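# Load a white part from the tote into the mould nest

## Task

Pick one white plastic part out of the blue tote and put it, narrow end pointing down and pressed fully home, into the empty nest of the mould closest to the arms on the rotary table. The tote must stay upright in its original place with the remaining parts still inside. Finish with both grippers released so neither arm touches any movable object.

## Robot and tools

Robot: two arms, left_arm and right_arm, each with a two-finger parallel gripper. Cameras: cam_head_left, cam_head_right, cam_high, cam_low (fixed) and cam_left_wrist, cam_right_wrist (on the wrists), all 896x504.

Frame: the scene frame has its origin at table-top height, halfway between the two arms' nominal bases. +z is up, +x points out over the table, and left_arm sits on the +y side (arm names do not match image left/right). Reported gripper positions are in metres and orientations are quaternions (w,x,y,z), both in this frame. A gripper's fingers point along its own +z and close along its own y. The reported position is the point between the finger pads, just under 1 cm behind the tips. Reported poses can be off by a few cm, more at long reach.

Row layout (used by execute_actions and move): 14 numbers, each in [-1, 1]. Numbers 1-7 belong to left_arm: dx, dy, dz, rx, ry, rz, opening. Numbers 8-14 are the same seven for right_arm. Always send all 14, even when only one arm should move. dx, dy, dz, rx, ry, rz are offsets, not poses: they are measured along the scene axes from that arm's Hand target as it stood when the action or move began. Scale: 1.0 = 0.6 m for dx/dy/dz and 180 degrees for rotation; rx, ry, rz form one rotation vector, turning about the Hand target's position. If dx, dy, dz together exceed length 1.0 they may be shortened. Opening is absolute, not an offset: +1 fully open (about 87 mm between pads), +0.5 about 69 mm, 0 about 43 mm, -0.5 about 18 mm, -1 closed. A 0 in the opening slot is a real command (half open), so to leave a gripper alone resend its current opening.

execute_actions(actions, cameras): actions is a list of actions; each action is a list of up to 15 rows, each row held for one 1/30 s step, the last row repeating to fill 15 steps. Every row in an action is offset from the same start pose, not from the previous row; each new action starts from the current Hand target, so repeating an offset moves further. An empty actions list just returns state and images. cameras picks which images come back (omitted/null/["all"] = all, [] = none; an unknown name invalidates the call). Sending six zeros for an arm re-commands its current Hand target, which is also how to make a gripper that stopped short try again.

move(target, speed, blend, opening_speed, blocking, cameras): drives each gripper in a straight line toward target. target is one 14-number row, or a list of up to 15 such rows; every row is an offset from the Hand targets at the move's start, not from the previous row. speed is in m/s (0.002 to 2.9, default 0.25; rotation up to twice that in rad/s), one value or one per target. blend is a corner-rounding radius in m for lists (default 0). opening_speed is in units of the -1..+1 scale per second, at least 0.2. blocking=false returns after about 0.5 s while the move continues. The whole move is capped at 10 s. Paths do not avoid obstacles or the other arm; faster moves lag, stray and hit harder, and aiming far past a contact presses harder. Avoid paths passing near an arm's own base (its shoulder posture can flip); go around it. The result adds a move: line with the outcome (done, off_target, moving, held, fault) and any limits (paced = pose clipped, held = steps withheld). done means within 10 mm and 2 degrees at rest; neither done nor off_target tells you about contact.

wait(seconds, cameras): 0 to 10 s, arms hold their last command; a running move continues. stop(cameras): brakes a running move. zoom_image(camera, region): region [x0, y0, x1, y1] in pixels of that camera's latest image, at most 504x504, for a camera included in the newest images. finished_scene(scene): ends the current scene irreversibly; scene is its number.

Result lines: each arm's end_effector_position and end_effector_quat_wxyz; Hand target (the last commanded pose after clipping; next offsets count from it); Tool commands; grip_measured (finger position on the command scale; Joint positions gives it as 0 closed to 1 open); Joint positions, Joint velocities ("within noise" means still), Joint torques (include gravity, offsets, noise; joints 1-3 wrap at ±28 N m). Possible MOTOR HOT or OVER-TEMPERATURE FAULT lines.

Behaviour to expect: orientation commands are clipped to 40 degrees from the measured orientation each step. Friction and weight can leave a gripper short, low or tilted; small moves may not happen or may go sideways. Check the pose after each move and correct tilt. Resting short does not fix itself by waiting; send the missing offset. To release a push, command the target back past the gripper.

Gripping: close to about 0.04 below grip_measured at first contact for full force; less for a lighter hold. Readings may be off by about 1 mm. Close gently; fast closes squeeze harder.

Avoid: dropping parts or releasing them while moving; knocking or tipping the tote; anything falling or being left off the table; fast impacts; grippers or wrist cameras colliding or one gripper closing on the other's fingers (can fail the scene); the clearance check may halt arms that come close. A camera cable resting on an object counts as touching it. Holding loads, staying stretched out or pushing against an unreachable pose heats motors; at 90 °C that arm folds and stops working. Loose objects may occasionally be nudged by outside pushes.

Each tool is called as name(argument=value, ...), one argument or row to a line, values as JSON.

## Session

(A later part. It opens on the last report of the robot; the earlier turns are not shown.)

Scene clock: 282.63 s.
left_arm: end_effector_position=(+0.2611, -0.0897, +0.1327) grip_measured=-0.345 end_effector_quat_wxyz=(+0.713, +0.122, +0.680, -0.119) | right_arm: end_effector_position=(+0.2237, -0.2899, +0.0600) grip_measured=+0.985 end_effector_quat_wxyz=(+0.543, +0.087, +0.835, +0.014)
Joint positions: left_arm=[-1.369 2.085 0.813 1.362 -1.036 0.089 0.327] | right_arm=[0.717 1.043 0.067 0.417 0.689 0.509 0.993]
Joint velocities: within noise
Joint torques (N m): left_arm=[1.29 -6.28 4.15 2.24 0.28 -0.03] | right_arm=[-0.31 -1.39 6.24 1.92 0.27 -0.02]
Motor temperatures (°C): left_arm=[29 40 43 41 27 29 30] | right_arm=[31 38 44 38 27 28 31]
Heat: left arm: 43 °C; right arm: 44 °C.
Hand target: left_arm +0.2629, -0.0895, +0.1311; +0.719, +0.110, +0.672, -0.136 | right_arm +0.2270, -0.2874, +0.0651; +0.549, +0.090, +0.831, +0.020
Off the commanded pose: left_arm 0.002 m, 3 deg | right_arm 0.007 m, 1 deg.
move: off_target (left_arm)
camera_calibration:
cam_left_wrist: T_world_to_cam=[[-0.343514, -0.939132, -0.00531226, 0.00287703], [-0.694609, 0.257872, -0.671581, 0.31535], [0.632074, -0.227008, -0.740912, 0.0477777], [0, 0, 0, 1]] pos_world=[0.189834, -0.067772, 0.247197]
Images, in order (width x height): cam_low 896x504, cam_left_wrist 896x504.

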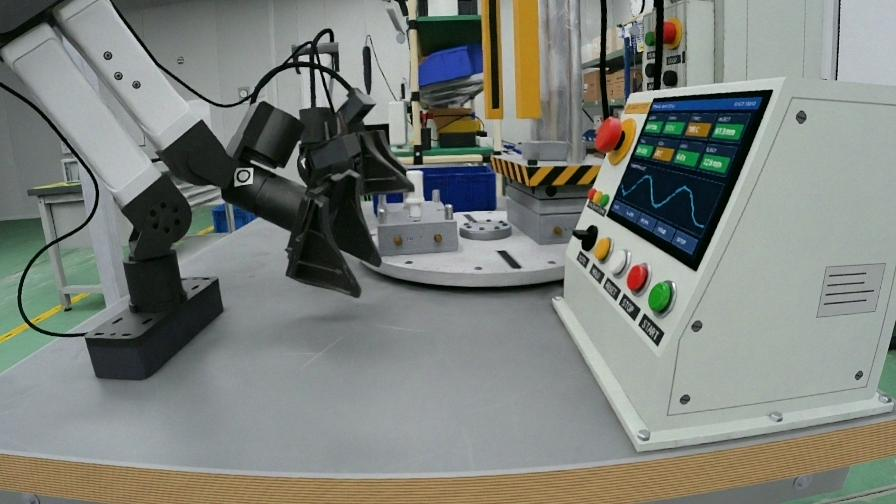

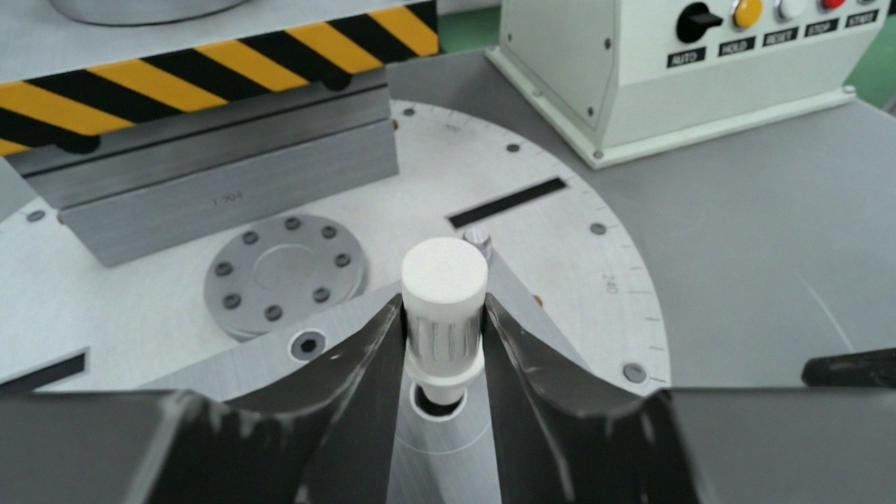

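move(
  target=[0.001,0.006,0,0,0,0,-0.5,0,0,0,0,0,0,1],
  cameras=["cam_left_wrist","cam_low"],
  speed=0.05,
)

zoom_image(
  camera="cam_left_wrist",
  region=[380, 320, 510, 450],
)

Scene clock: 293.73 s.
left_arm: end_effector_position=(+0.2614, -0.0878, +0.1324) grip_measured=-0.345 end_effector_quat_wxyz=(+0.714, +0.121, +0.678, -0.123) | right_arm: end_effector_position=(+0.2237, -0.2899, +0.0600) grip_measured=+0.985 end_effector_quat_wxyz=(+0.543, +0.087, +0.835, +0.014)
Joint positions: left_arm=[-1.366 2.085 0.801 1.382 -1.029 0.089 0.327] | right_arm=[0.717 1.043 0.067 0.417 0.689 0.509 0.993]
Joint velocities: within noise
Joint torques (N m): left_arm=[1.32 -6.64 3.73 2.16 0.25 -0.03] | right_arm=[-0.27 -1.5 6.35 1.92 0.28 0]
Motor temperatures (°C): left_arm=[29 40 42 41 27 29 30] | right_arm=[31 38 44 38 27 28 31]
Heat: left arm: 42 °C; right arm: 44 °C.
Hand target: left_arm +0.2635, -0.0859, +0.1311; +0.719, +0.110, +0.672, -0.136 | right_arm +0.2270, -0.2874, +0.0651; +0.549, +0.090, +0.831, +0.020
Off the commanded pose: left_arm 0.003 m, 2 deg | right_arm 0.007 m, 1 deg.
move: done
camera_calibration:
cam_left_wrist: T_world_to_cam=[[-0.347735, -0.937593, 0.000456624, 0.00519796], [-0.692042, 0.256336, -0.674811, 0.314547], [0.63258, -0.234971, -0.737991, 0.0465613], [0, 0, 0, 1]] pos_world=[0.190033, -0.0648156, 0.246619]
Images, in order (width x height): cam_low 896x504, cam_left_wrist 896x504.

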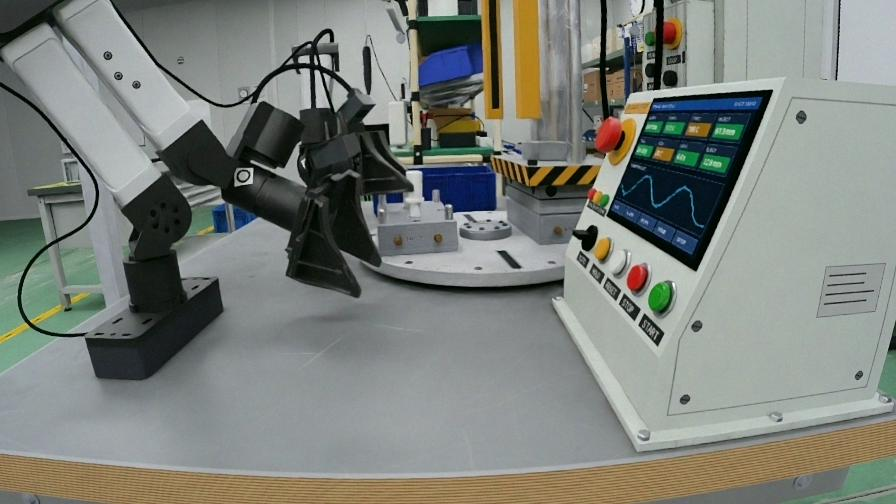

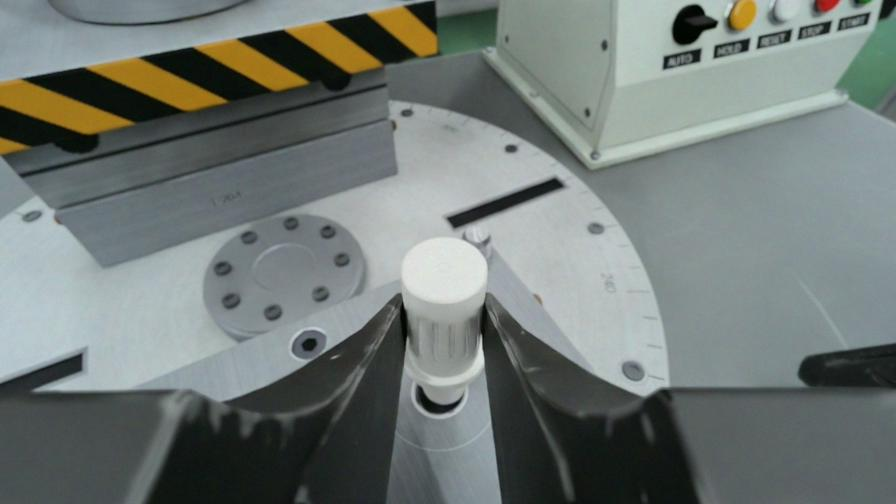

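Scaled by 3.877 from the camera's 896x504 image, which has a finer 1280x720 frame.

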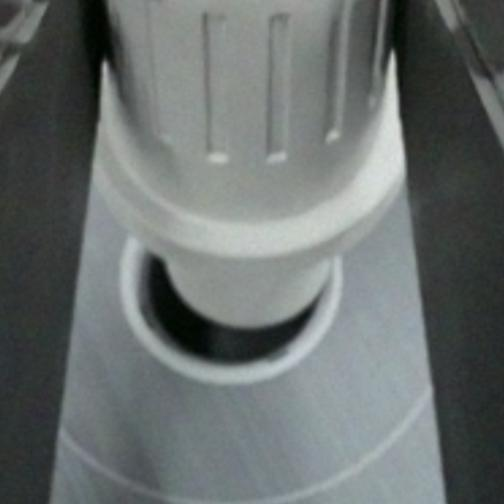

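move(
  target=[0.0015,0.005,-0.006,0,0,0,-0.5,0,0,0,0,0,0,1],
  cameras=["cam_left_wrist","cam_low"],
  speed=0.05,
)

zoom_image(
  camera="cam_left_wrist",
  region=[380, 320, 510, 450],
)

zoom_image(
  camera="cam_low",
  region=[370, 140, 470, 260],
)

Scene clock: 299.53 s.
left_arm: end_effector_position=(+0.2612, -0.0850, +0.1277) grip_measured=-0.345 end_effector_quat_wxyz=(+0.713, +0.126, +0.679, -0.122) | right_arm: end_effector_position=(+0.2237, -0.2899, +0.0600) grip_measured=+0.985 end_effector_quat_wxyz=(+0.543, +0.087, +0.835, +0.014)
Joint positions: left_arm=[-1.364 2.09 0.785 1.394 -1.021 0.089 0.327] | right_arm=[0.717 1.043 0.067 0.417 0.689 0.509 0.993]
Joint velocities: within noise
Joint torques (N m): left_arm=[1.51 -6.49 4.04 2.23 0.2 -0.04] | right_arm=[-0.38 -1.44 6.35 1.94 0.27 0]
Motor temperatures (°C): left_arm=[29 41 42 41 27 29 30] | right_arm=[30 38 44 38 27 28 31]
Heat: left arm: 42 °C; right arm: 44 °C.
Hand target: left_arm +0.2644, -0.0829, +0.1275; +0.719, +0.110, +0.672, -0.136 | right_arm +0.2270, -0.2874, +0.0651; +0.549, +0.090, +0.831, +0.020
Off the commanded pose: left_arm 0.004 m, 3 deg | right_arm 0.007 m, 1 deg.
move: off_target (left_arm)
camera_calibration:
cam_left_wrist: T_world_to_cam=[[-0.353083, -0.93556, -0.00776515, 0.0103986], [-0.691205, 0.266438, -0.671749, 0.310653], [0.63053, -0.231816, -0.740738, 0.0450046], [0, 0, 0, 1]] pos_world=[0.19002, -0.0626084, 0.242098]
Images, in order (width x height): cam_low 896x504, cam_left_wrist 896x504.

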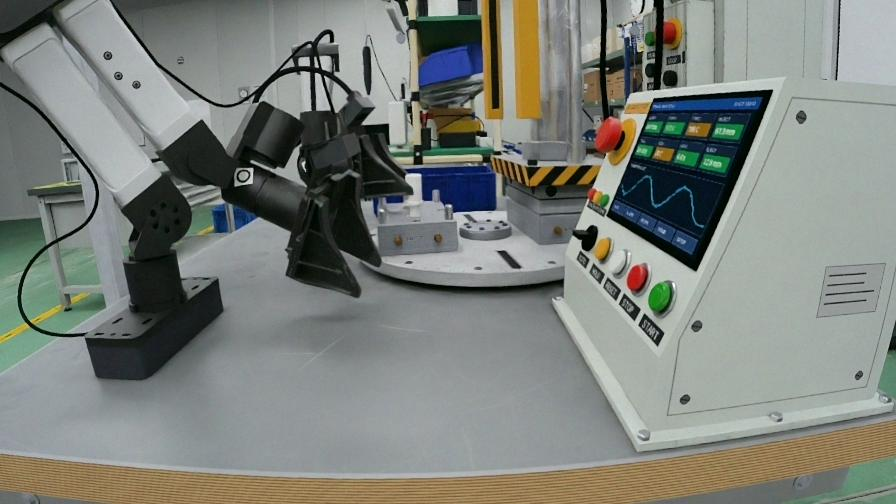

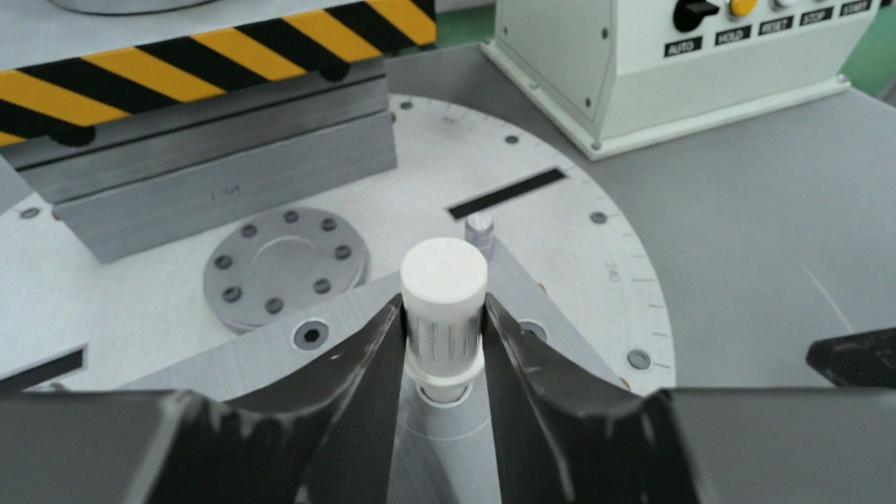

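Scaled by 3.877 from the camera's 896x504 image, which has a finer 1280x720 frame.

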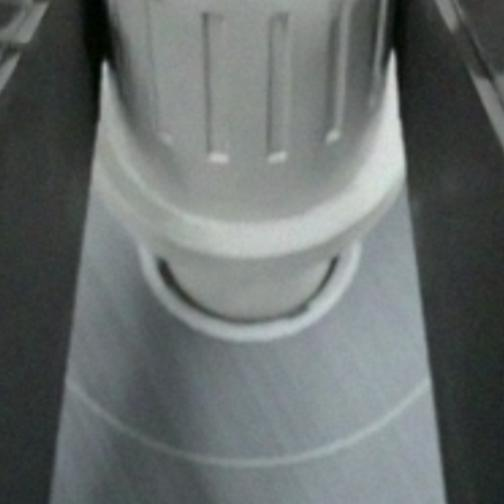

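Scaled by 4.200 from the camera's 896x504 image, which has a finer 1280x720 frame.

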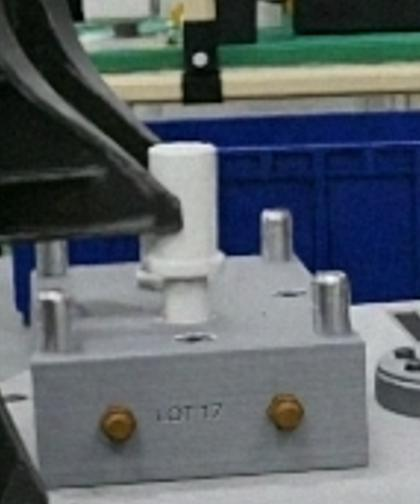

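move(
  target=[0,0,-0.016,0,0,0,-0.5,0,0,0,0,0,0,1],
  cameras=["cam_left_wrist","cam_low"],
  speed=0.04,
)

zoom_image(
  camera="cam_left_wrist",
  region=[380, 320, 510, 450],
)

zoom_image(
  camera="cam_low",
  region=[370, 140, 470, 260],
)

Scene clock: 306.47 s.
left_arm: end_effector_position=(+0.2607, -0.0858, +0.1163) grip_measured=-0.345 end_effector_quat_wxyz=(+0.711, +0.134, +0.680, -0.119) | right_arm: end_effector_position=(+0.2237, -0.2899, +0.0600) grip_measured=+0.985 end_effector_quat_wxyz=(+0.543, +0.087, +0.835, +0.014)
Joint positions: left_arm=[-1.364 2.125 0.785 1.412 -1.014 0.089 0.327] | right_arm=[0.717 1.043 0.067 0.417 0.689 0.509 0.993]
Joint velocities: within noise
Joint torques (N m): left_arm=[1.51 -6.45 3.84 2.4 0.12 -0.08] | right_arm=[-0.36 -1.35 6.28 1.92 0.25 -0.01]
Motor temperatures (°C): left_arm=[29 41 41 41 27 29 30] | right_arm=[30 38 44 38 27 28 31]
Heat: left arm: 41 °C; right arm: 44 °C.
Hand target: left_arm +0.2644, -0.0829, +0.1179; +0.719, +0.110, +0.672, -0.136 | right_arm +0.2270, -0.2874, +0.0651; +0.549, +0.090, +0.831, +0.020
Off the commanded pose: left_arm 0.005 m, 4 deg | right_arm 0.007 m, 1 deg.
move: off_target (left_arm)
camera_calibration:
cam_left_wrist: T_world_to_cam=[[-0.359539, -0.932872, -0.0219488, 0.0129574], [-0.69114, 0.282029, -0.665421, 0.303535], [0.626942, -0.224075, -0.746146, 0.038993], [0, 0, 0, 1]] pos_world=[0.189998, -0.0647809, 0.231357]
Images, in order (width x height): cam_low 896x504, cam_left_wrist 896x504.

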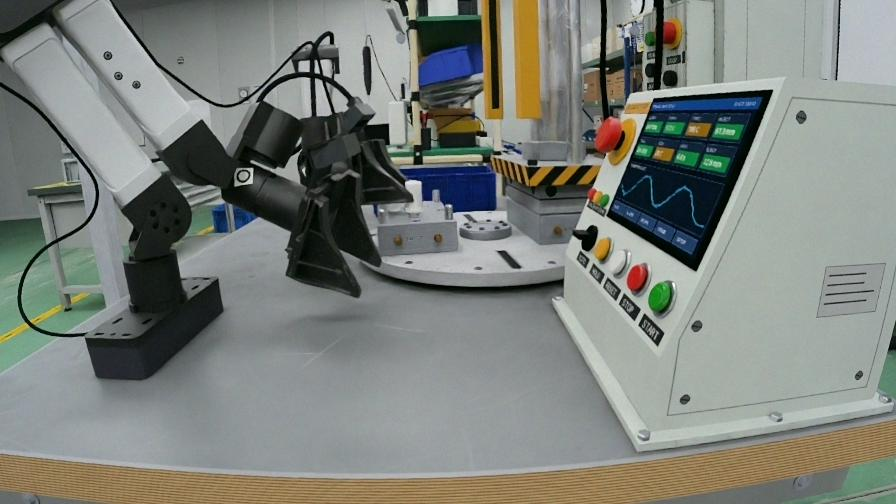

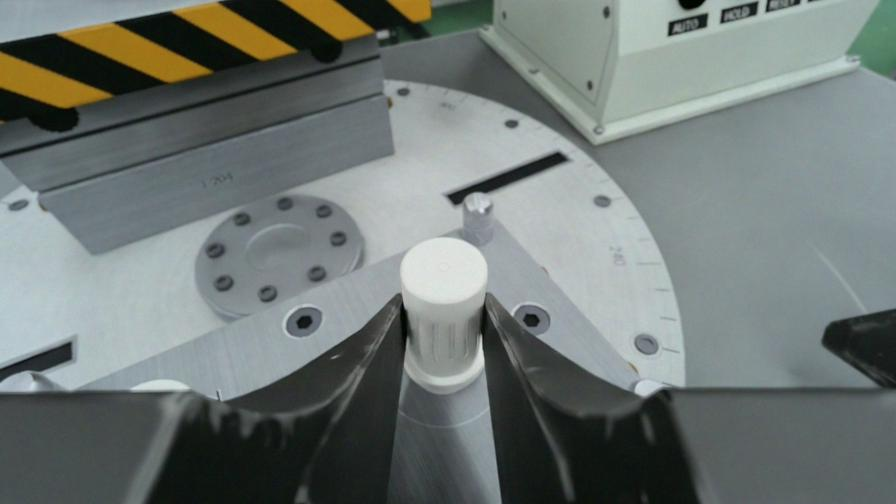

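Scaled by 3.877 from the camera's 896x504 image, which has a finer 1280x720 frame.

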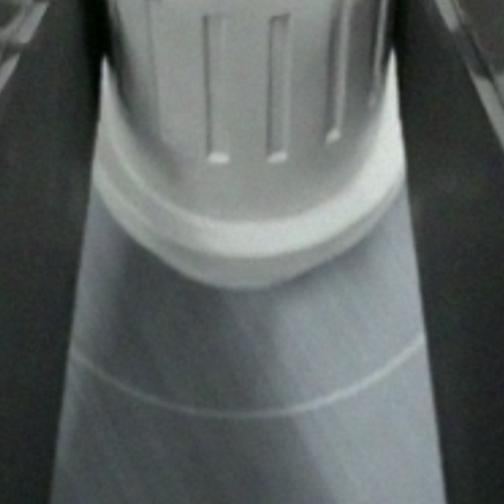

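Scaled by 4.200 from the camera's 896x504 image, which has a finer 1280x720 frame.

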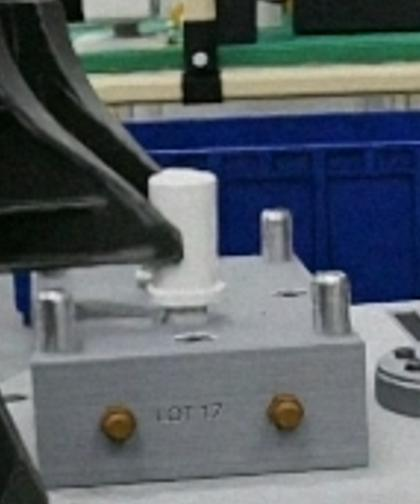

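move(
  target=[0,0,-0.014,0,0,0,-0.5,0,0,0,0,0,0,1],
  cameras=["cam_left_wrist","cam_low"],
  speed=0.04,
)

zoom_image(
  camera="cam_left_wrist",
  region=[380, 320, 510, 450],
)

zoom_image(
  camera="cam_low",
  region=[370, 140, 470, 260],
)

Scene clock: 318.57 s.
left_arm: end_effector_position=(+0.2606, -0.0857, +0.1110) grip_measured=-0.345 end_effector_quat_wxyz=(+0.709, +0.135, +0.682, -0.118) | right_arm: end_effector_position=(+0.2237, -0.2899, +0.0600) grip_measured=+0.985 end_effector_quat_wxyz=(+0.543, +0.087, +0.835, +0.014)
Joint positions: left_arm=[-1.364 2.14 0.785 1.42 -1.014 0.086 0.327] | right_arm=[0.717 1.043 0.067 0.417 0.689 0.509 0.993]
Joint velocities: within noise
Joint torques (N m): left_arm=[1.54 -5.42 3.84 2.55 0.12 -0.07] | right_arm=[-0.34 -1.4 6.23 1.92 0.31 0.03]
Motor temperatures (°C): left_arm=[29 41 41 41 27 29 30] | right_arm=[30 38 44 38 27 28 31]
Heat: left arm: 41 °C; right arm: 44 °C.
Hand target: left_arm +0.2644, -0.0828, +0.1095; +0.719, +0.110, +0.672, -0.136 | right_arm +0.2270, -0.2874, +0.0651; +0.549, +0.090, +0.831, +0.020
Off the commanded pose: left_arm 0.005 m, 4 deg | right_arm 0.007 m, 1 deg.
move: off_target (left_arm)
camera_calibration:
cam_left_wrist: T_world_to_cam=[[-0.359732, -0.932724, -0.0248622, 0.0132613], [-0.693023, 0.284936, -0.662216, 0.300257], [0.62475, -0.22099, -0.7489, 0.0362836], [0, 0, 0, 1]] pos_world=[0.190187, -0.0651664, 0.226337]
Images, in order (width x height): cam_low 896x504, cam_left_wrist 896x504.

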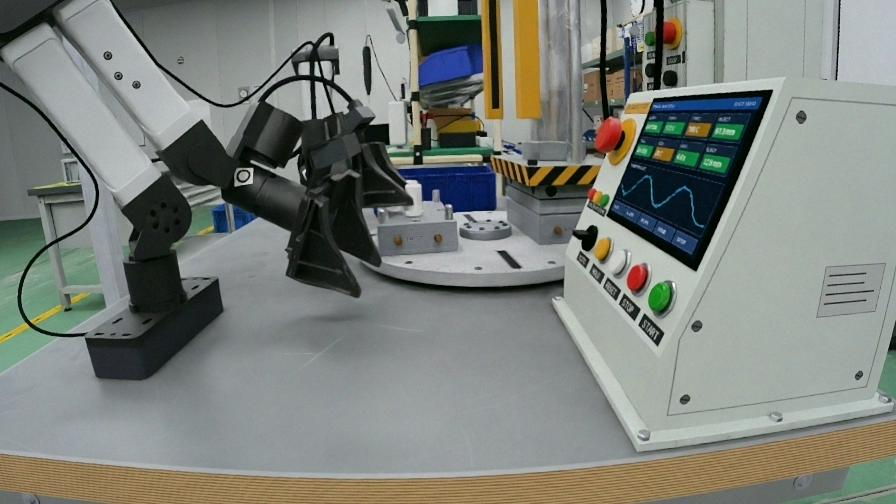

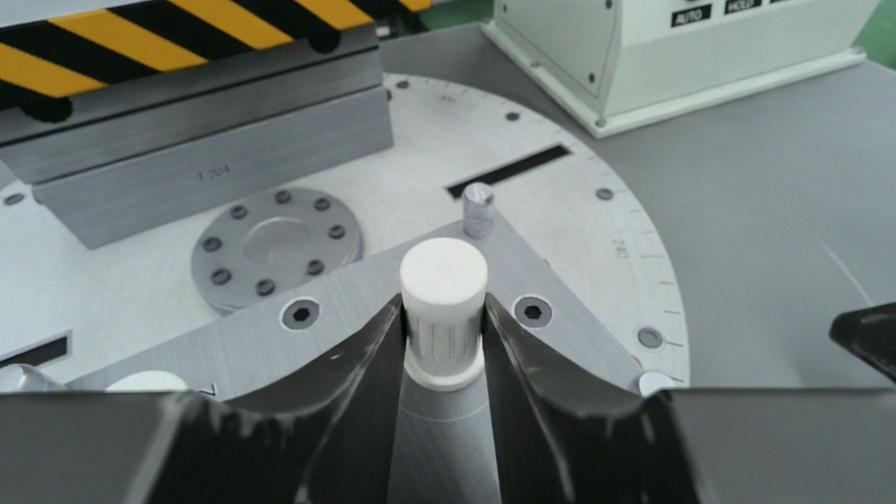

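Scaled by 3.877 from the camera's 896x504 image, which has a finer 1280x720 frame.

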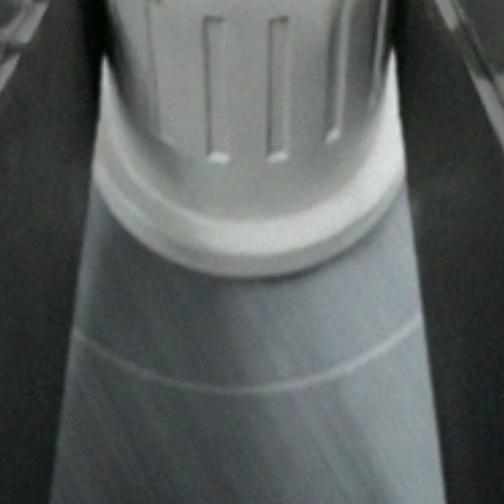

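Scaled by 4.200 from the camera's 896x504 image, which has a finer 1280x720 frame.

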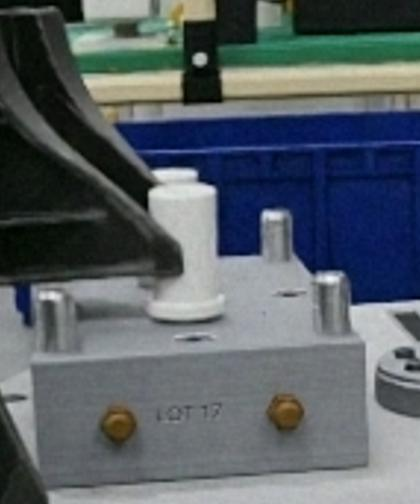

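move(
  target=[0,0,-0.011,0,0,0,-0.5,0,0,0,0,0,0,1],
  cameras=["cam_left_wrist","cam_low"],
  speed=0.04,
)

zoom_image(
  camera="cam_left_wrist",
  region=[380, 320, 510, 450],
)

zoom_image(
  camera="cam_low",
  region=[370, 140, 470, 260],
)

Scene clock: 325.80 s.
left_arm: end_effector_position=(+0.2607, -0.0854, +0.1082) grip_measured=-0.345 end_effector_quat_wxyz=(+0.708, +0.135, +0.683, -0.118) | right_arm: end_effector_position=(+0.2237, -0.2899, +0.0600) grip_measured=+0.985 end_effector_quat_wxyz=(+0.543, +0.087, +0.835, +0.014)
Joint positions: left_arm=[-1.363 2.147 0.785 1.421 -1.015 0.079 0.327] | right_arm=[0.717 1.043 0.067 0.417 0.689 0.509 0.993]
Joint velocities: within noise
Joint torques (N m): left_arm=[1.5 -4.33 3.89 2.69 0.13 -0.08] | right_arm=[-0.32 -1.46 6.23 1.93 0.3 0]
Motor temperatures (°C): left_arm=[29 40 41 42 27 29 30] | right_arm=[30 38 44 38 27 28 31]
Heat: left arm: 42 °C; right arm: 44 °C.
Hand target: left_arm +0.2644, -0.0829, +0.1029; +0.719, +0.110, +0.672, -0.136 | right_arm +0.2270, -0.2874, +0.0651; +0.549, +0.090, +0.831, +0.020
Off the commanded pose: left_arm 0.007 m, 4 deg | right_arm 0.007 m, 1 deg.
move: off_target (left_arm)
camera_calibration:
cam_left_wrist: T_world_to_cam=[[-0.358548, -0.933215, -0.0235238, 0.0130072], [-0.69576, 0.283947, -0.659767, 0.298715], [0.622384, -0.220191, -0.751102, 0.0350603], [0, 0, 0, 1]] pos_world=[0.190677, -0.0649608, 0.223722]
Images, in order (width x height): cam_low 896x504, cam_left_wrist 896x504.

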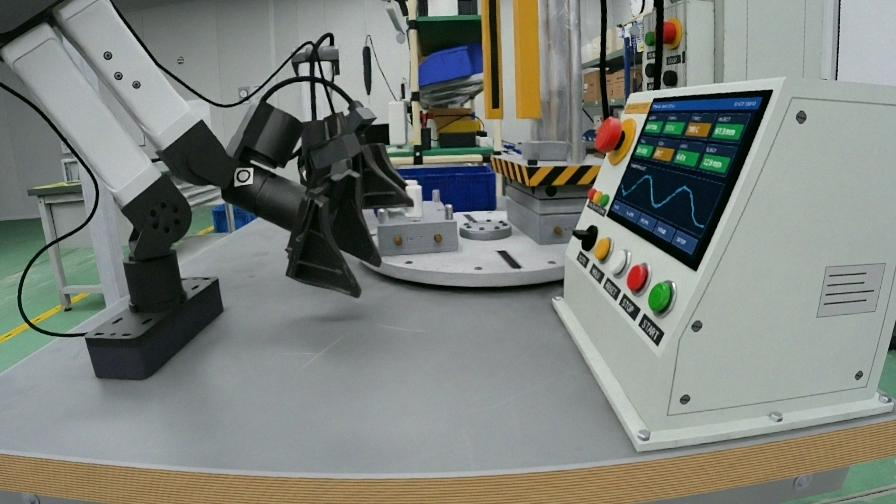

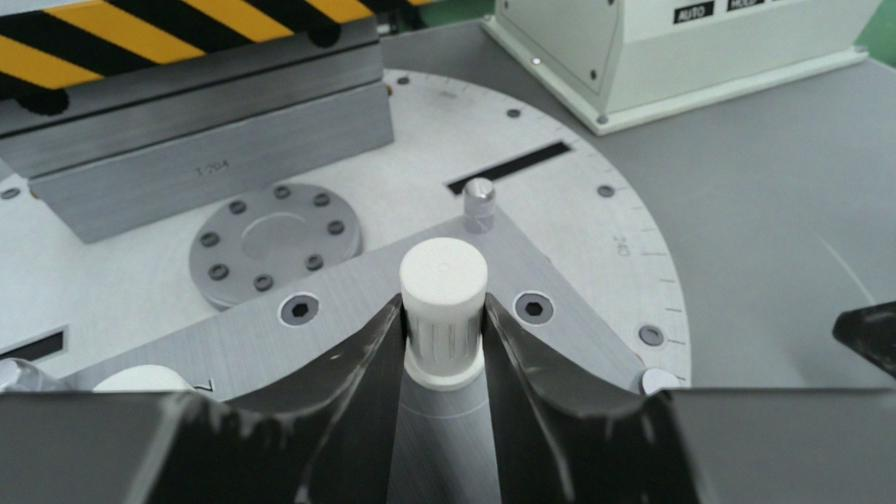

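Scaled by 3.877 from the camera's 896x504 image, which has a finer 1280x720 frame.

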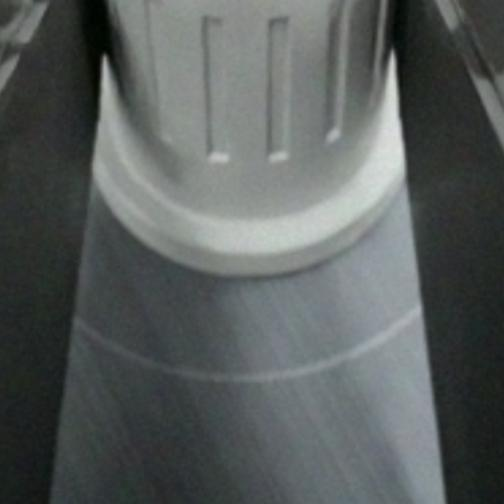

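Scaled by 4.200 from the camera's 896x504 image, which has a finer 1280x720 frame.

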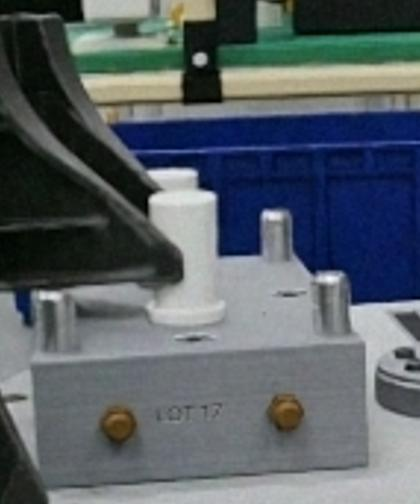

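move(
  target=[0,0,-0.009,0,0,0,-0.5,0,0,0,0,0,0,1],
  cameras=["cam_left_wrist","cam_low"],
  speed=0.04,
)

zoom_image(
  camera="cam_low",
  region=[370, 140, 470, 260],
)

Scene clock: 351.07 s.
left_arm: end_effector_position=(+0.2608, -0.0854, +0.1078) grip_measured=-0.345 end_effector_quat_wxyz=(+0.708, +0.132, +0.684, -0.119) | right_arm: end_effector_position=(+0.2237, -0.2899, +0.0600) grip_measured=+0.985 end_effector_quat_wxyz=(+0.543, +0.087, +0.835, +0.014)
Joint positions: left_arm=[-1.363 2.149 0.786 1.421 -1.018 0.074 0.327] | right_arm=[0.717 1.043 0.067 0.417 0.689 0.509 0.993]
Joint velocities: within noise
Joint torques (N m): left_arm=[1.51 -3.18 3.81 2.79 0.17 -0.09] | right_arm=[-0.4 -1.37 6.3 1.93 0.28 0.02]
Motor temperatures (°C): left_arm=[29 39 40 45 27 29 30] | right_arm=[30 38 44 38 27 28 31]
Heat: left arm: 45 °C; right arm: 44 °C.
Hand target: left_arm +0.2644, -0.0829, +0.0975; +0.719, +0.110, +0.672, -0.136 | right_arm +0.2270, -0.2874, +0.0651; +0.549, +0.090, +0.831, +0.020
Off the commanded pose: left_arm 0.011 m, 4 deg | right_arm 0.007 m, 1 deg.
move: off_target (left_arm)
camera_calibration:
cam_left_wrist: T_world_to_cam=[[-0.356287, -0.934194, -0.0184863, 0.0118521], [-0.697691, 0.279145, -0.659777, 0.298608], [0.621519, -0.222172, -0.751234, 0.0347281], [0, 0, 0, 1]] pos_world=[0.190974, -0.064567, 0.223322]
Images, in order (width x height): cam_low 896x504, cam_left_wrist 896x504.

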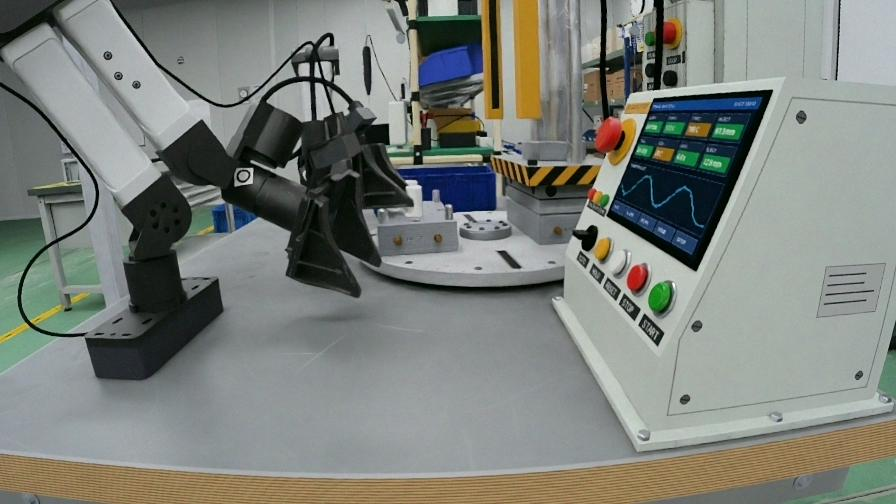

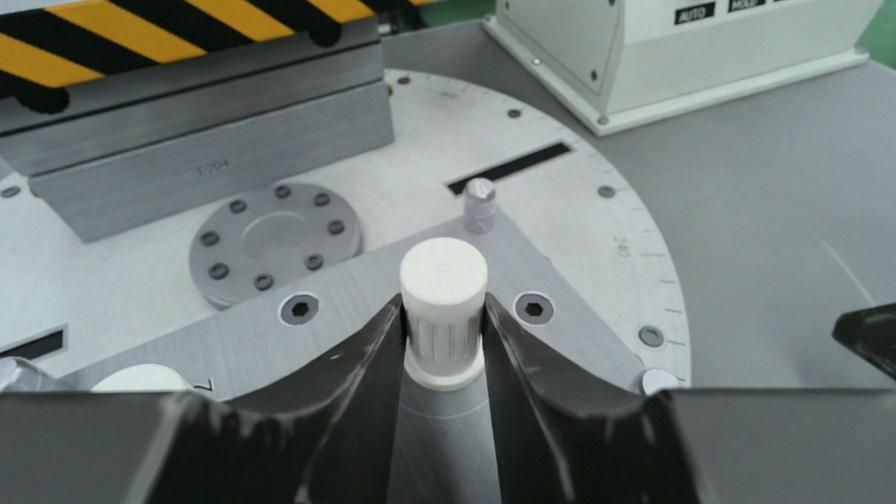

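Scaled by 4.200 from the camera's 896x504 image, which has a finer 1280x720 frame.

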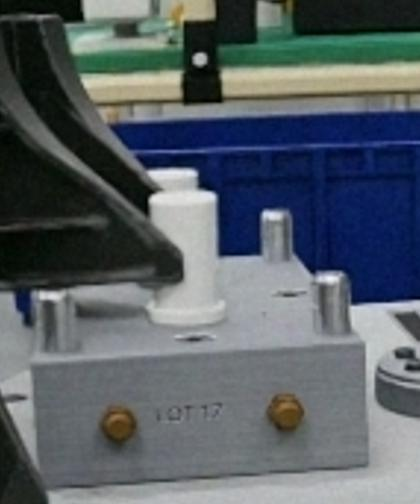

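move(
  target=[-0.004,-0.003,0.012,0,0,0,-0.5,0,0,0,0,0,0,1],
  cameras=[],
  speed=0.04,
)

move(
  target=[0,0,0,0,0,0,0.0,0,0,0,0,0,0,1],
  cameras=["cam_left_wrist","cam_low"],
  opening_speed=0.5,
)

Scene clock: 357.87 s.
left_arm: end_effector_position=(+0.2608, -0.0854, +0.1079) grip_measured=-0.345 end_effector_quat_wxyz=(+0.708, +0.130, +0.684, -0.119) | right_arm: end_effector_position=(+0.2237, -0.2899, +0.0600) grip_measured=+0.985 end_effector_quat_wxyz=(+0.543, +0.087, +0.835, +0.014)
Joint positions: left_arm=[-1.364 2.149 0.787 1.421 -1.02 0.072 0.327] | right_arm=[0.717 1.043 0.067 0.417 0.689 0.509 0.993]
Joint velocities: within noise
Joint torques (N m): left_arm=[0.92 -4.63 4.22 2.65 0.11 0.03] | right_arm=[-0.27 -1.39 6.42 1.91 0.26 0]
Motor temperatures (°C): left_arm=[29 38 40 46 27 29 30] | right_arm=[30 38 44 38 27 28 31]
Heat: left arm: 46 °C; right arm: 44 °C.
Hand target: left_arm +0.2620, -0.0847, +0.1047; +0.719, +0.110, +0.672, -0.136 | right_arm +0.2270, -0.2874, +0.0651; +0.549, +0.090, +0.831, +0.020
Off the commanded pose: left_arm 0.004 m, 4 deg | right_arm 0.007 m, 1 deg.
move: off_target (left_arm)
No camera images: "cameras" was empty.

Scene clock: 359.07 s.
left_arm: end_effector_position=(+0.2608, -0.0839, +0.0972) grip_measured=+0.000 end_effector_quat_wxyz=(+0.705, +0.140, +0.687, -0.109) | right_arm: end_effector_position=(+0.2237, -0.2899, +0.0600) grip_measured=+0.985 end_effector_quat_wxyz=(+0.543, +0.087, +0.835, +0.014)
Joint positions: left_arm=[-1.364 2.175 0.787 1.421 -1.022 0.076 0.5] | right_arm=[0.717 1.043 0.067 0.417 0.689 0.509 0.993]
Joint velocities: within noise
Joint torques (N m): left_arm=[0.92 -6.54 4.07 2.69 0.11 0] | right_arm=[-0.43 -1.57 6.31 1.91 0.29 0.02]
Motor temperatures (°C): left_arm=[29 38 40 46 27 29 30] | right_arm=[30 38 44 38 27 28 31]
Heat: left arm: 46 °C; right arm: 44 °C.
Hand target: left_arm +0.2620, -0.0847, +0.1047; +0.719, +0.110, +0.672, -0.136 | right_arm +0.2270, -0.2874, +0.0651; +0.549, +0.090, +0.831, +0.020
Off the commanded pose: left_arm 0.008 m, 5 deg | right_arm 0.007 m, 1 deg.
move: off_target (left_arm)
camera_calibration:
cam_left_wrist: T_world_to_cam=[[-0.35249, -0.934906, -0.0412557, 0.0142335], [-0.701831, 0.29326, -0.649178, 0.292468], [0.619019, -0.199874, -0.759517, 0.0305559], [0, 0, 0, 1]] pos_world=[0.191365, -0.0663549, 0.213659]
Images, in order (width x height): cam_low 896x504, cam_left_wrist 896x504.

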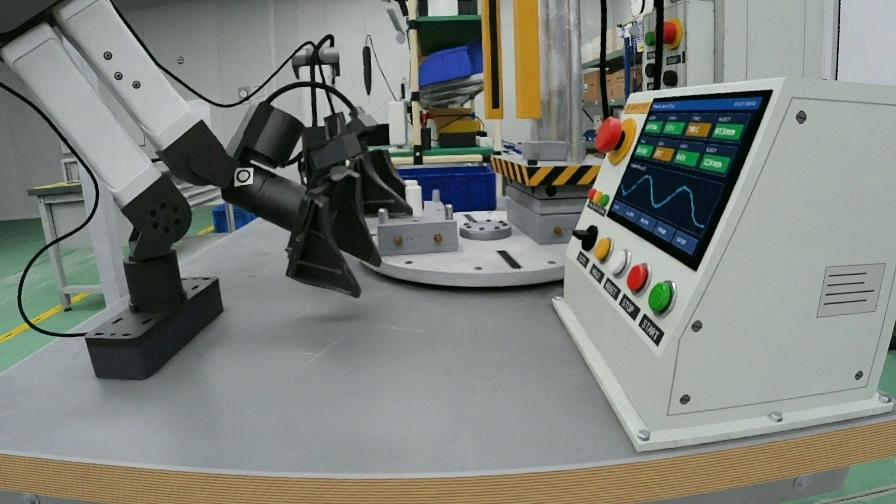

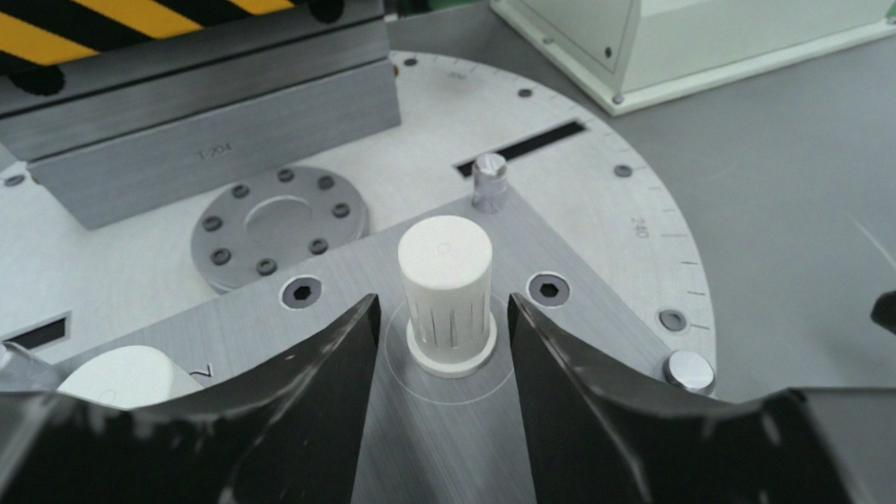

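move(
  target=[
    [0,0,0.15,0,0,0,0.0,0,0,0,0,0,0,1],
    [-0.08,0.06,0.2,0,0,0,0.0,0,0,0,0,0,0,1],
  ],
  cameras=["cam_left_wrist","cam_low","cam_head_right"],
  speed=0.12,
)

zoom_image(
  camera="cam_low",
  region=[370, 140, 470, 260],
)

Scene clock: 367.07 s.
left_arm: end_effector_position=(+0.2162, -0.0534, +0.2195) grip_measured=+0.000 end_effector_quat_wxyz=(+0.719, +0.114, +0.673, -0.134) | right_arm: end_effector_position=(+0.2237, -0.2899, +0.0600) grip_measured=+0.985 end_effector_quat_wxyz=(+0.543, +0.087, +0.835, +0.014)
Joint positions: left_arm=[-1.487 1.687 0.698 1.154 -1.142 0.135 0.5] | right_arm=[0.717 1.043 0.067 0.417 0.689 0.509 0.993]
Joint velocities: within noise
Joint torques (N m): left_arm=[0.2 -8.12 5.46 1.36 0.11 0.02] | right_arm=[-0.32 -1.44 6.37 1.93 0.26 0]
Motor temperatures (°C): left_arm=[29 39 40 46 27 29 30] | right_arm=[30 38 44 39 27 28 31]
Heat: left arm: 46 °C; right arm: 44 °C.
Hand target: left_arm +0.2140, -0.0487, +0.2246; +0.719, +0.110, +0.672, -0.136 | right_arm +0.2270, -0.2874, +0.0651; +0.549, +0.090, +0.831, +0.020
Off the commanded pose: left_arm 0.007 m, 1 deg | right_arm 0.007 m, 1 deg.
move: done
camera_calibration:
cam_left_wrist: T_world_to_cam=[[-0.353733, -0.935089, 0.0219382, 0.0184099], [-0.683741, 0.242504, -0.688251, 0.333606], [0.638256, -0.258457, -0.725141, 0.142195], [0, 0, 0, 1]] pos_world=[0.143855, -0.0269345, 0.332312]
Images, in order (width x height): cam_head_right 896x504, cam_low 896x504, cam_left_wrist 896x504.

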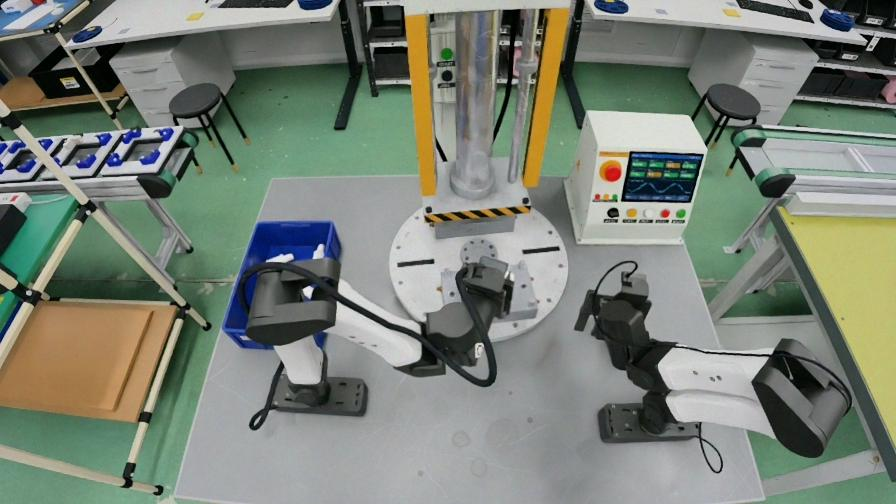

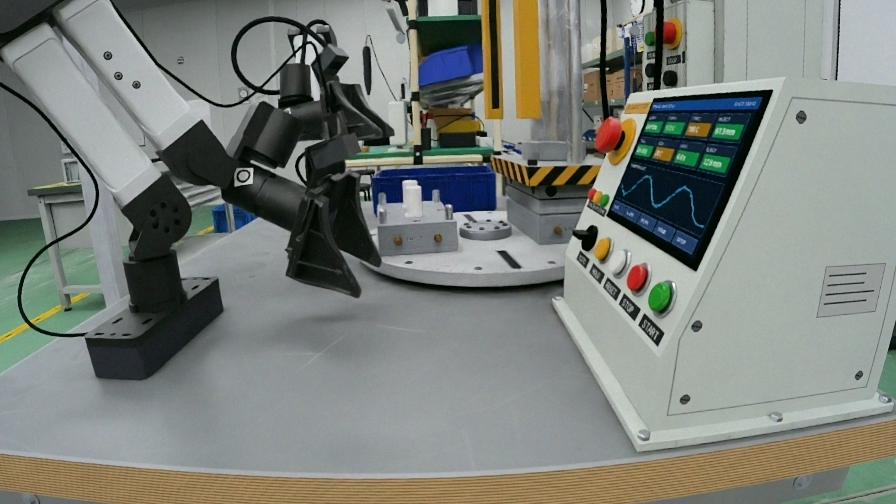

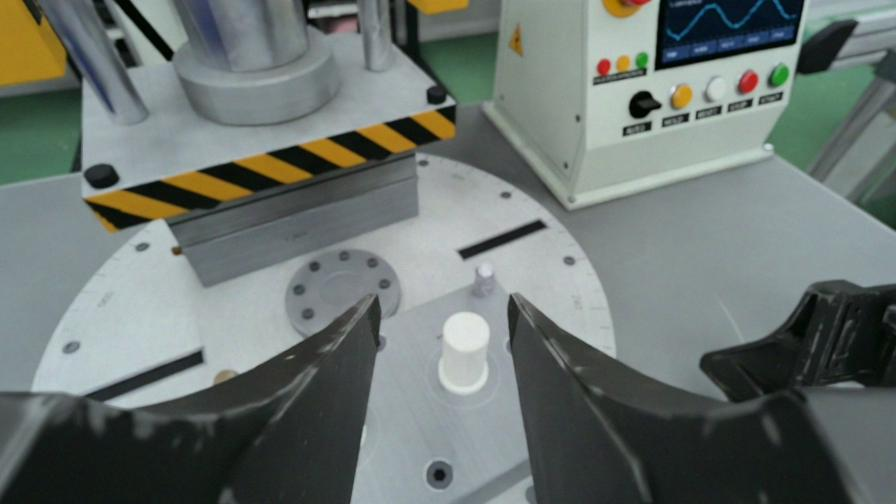

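Scaled by 4.200 from the camera's 896x504 image, which has a finer 1280x720 frame.

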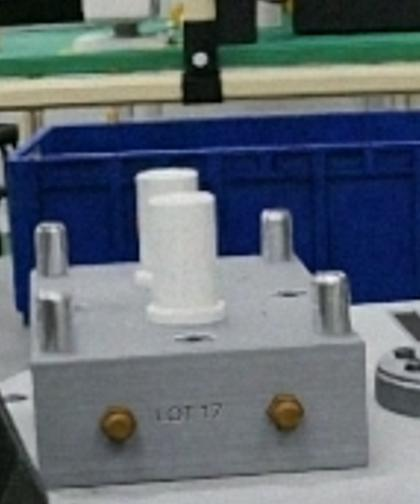

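finished_scene(
  scene=1,
)

The scene is finished: the task was done.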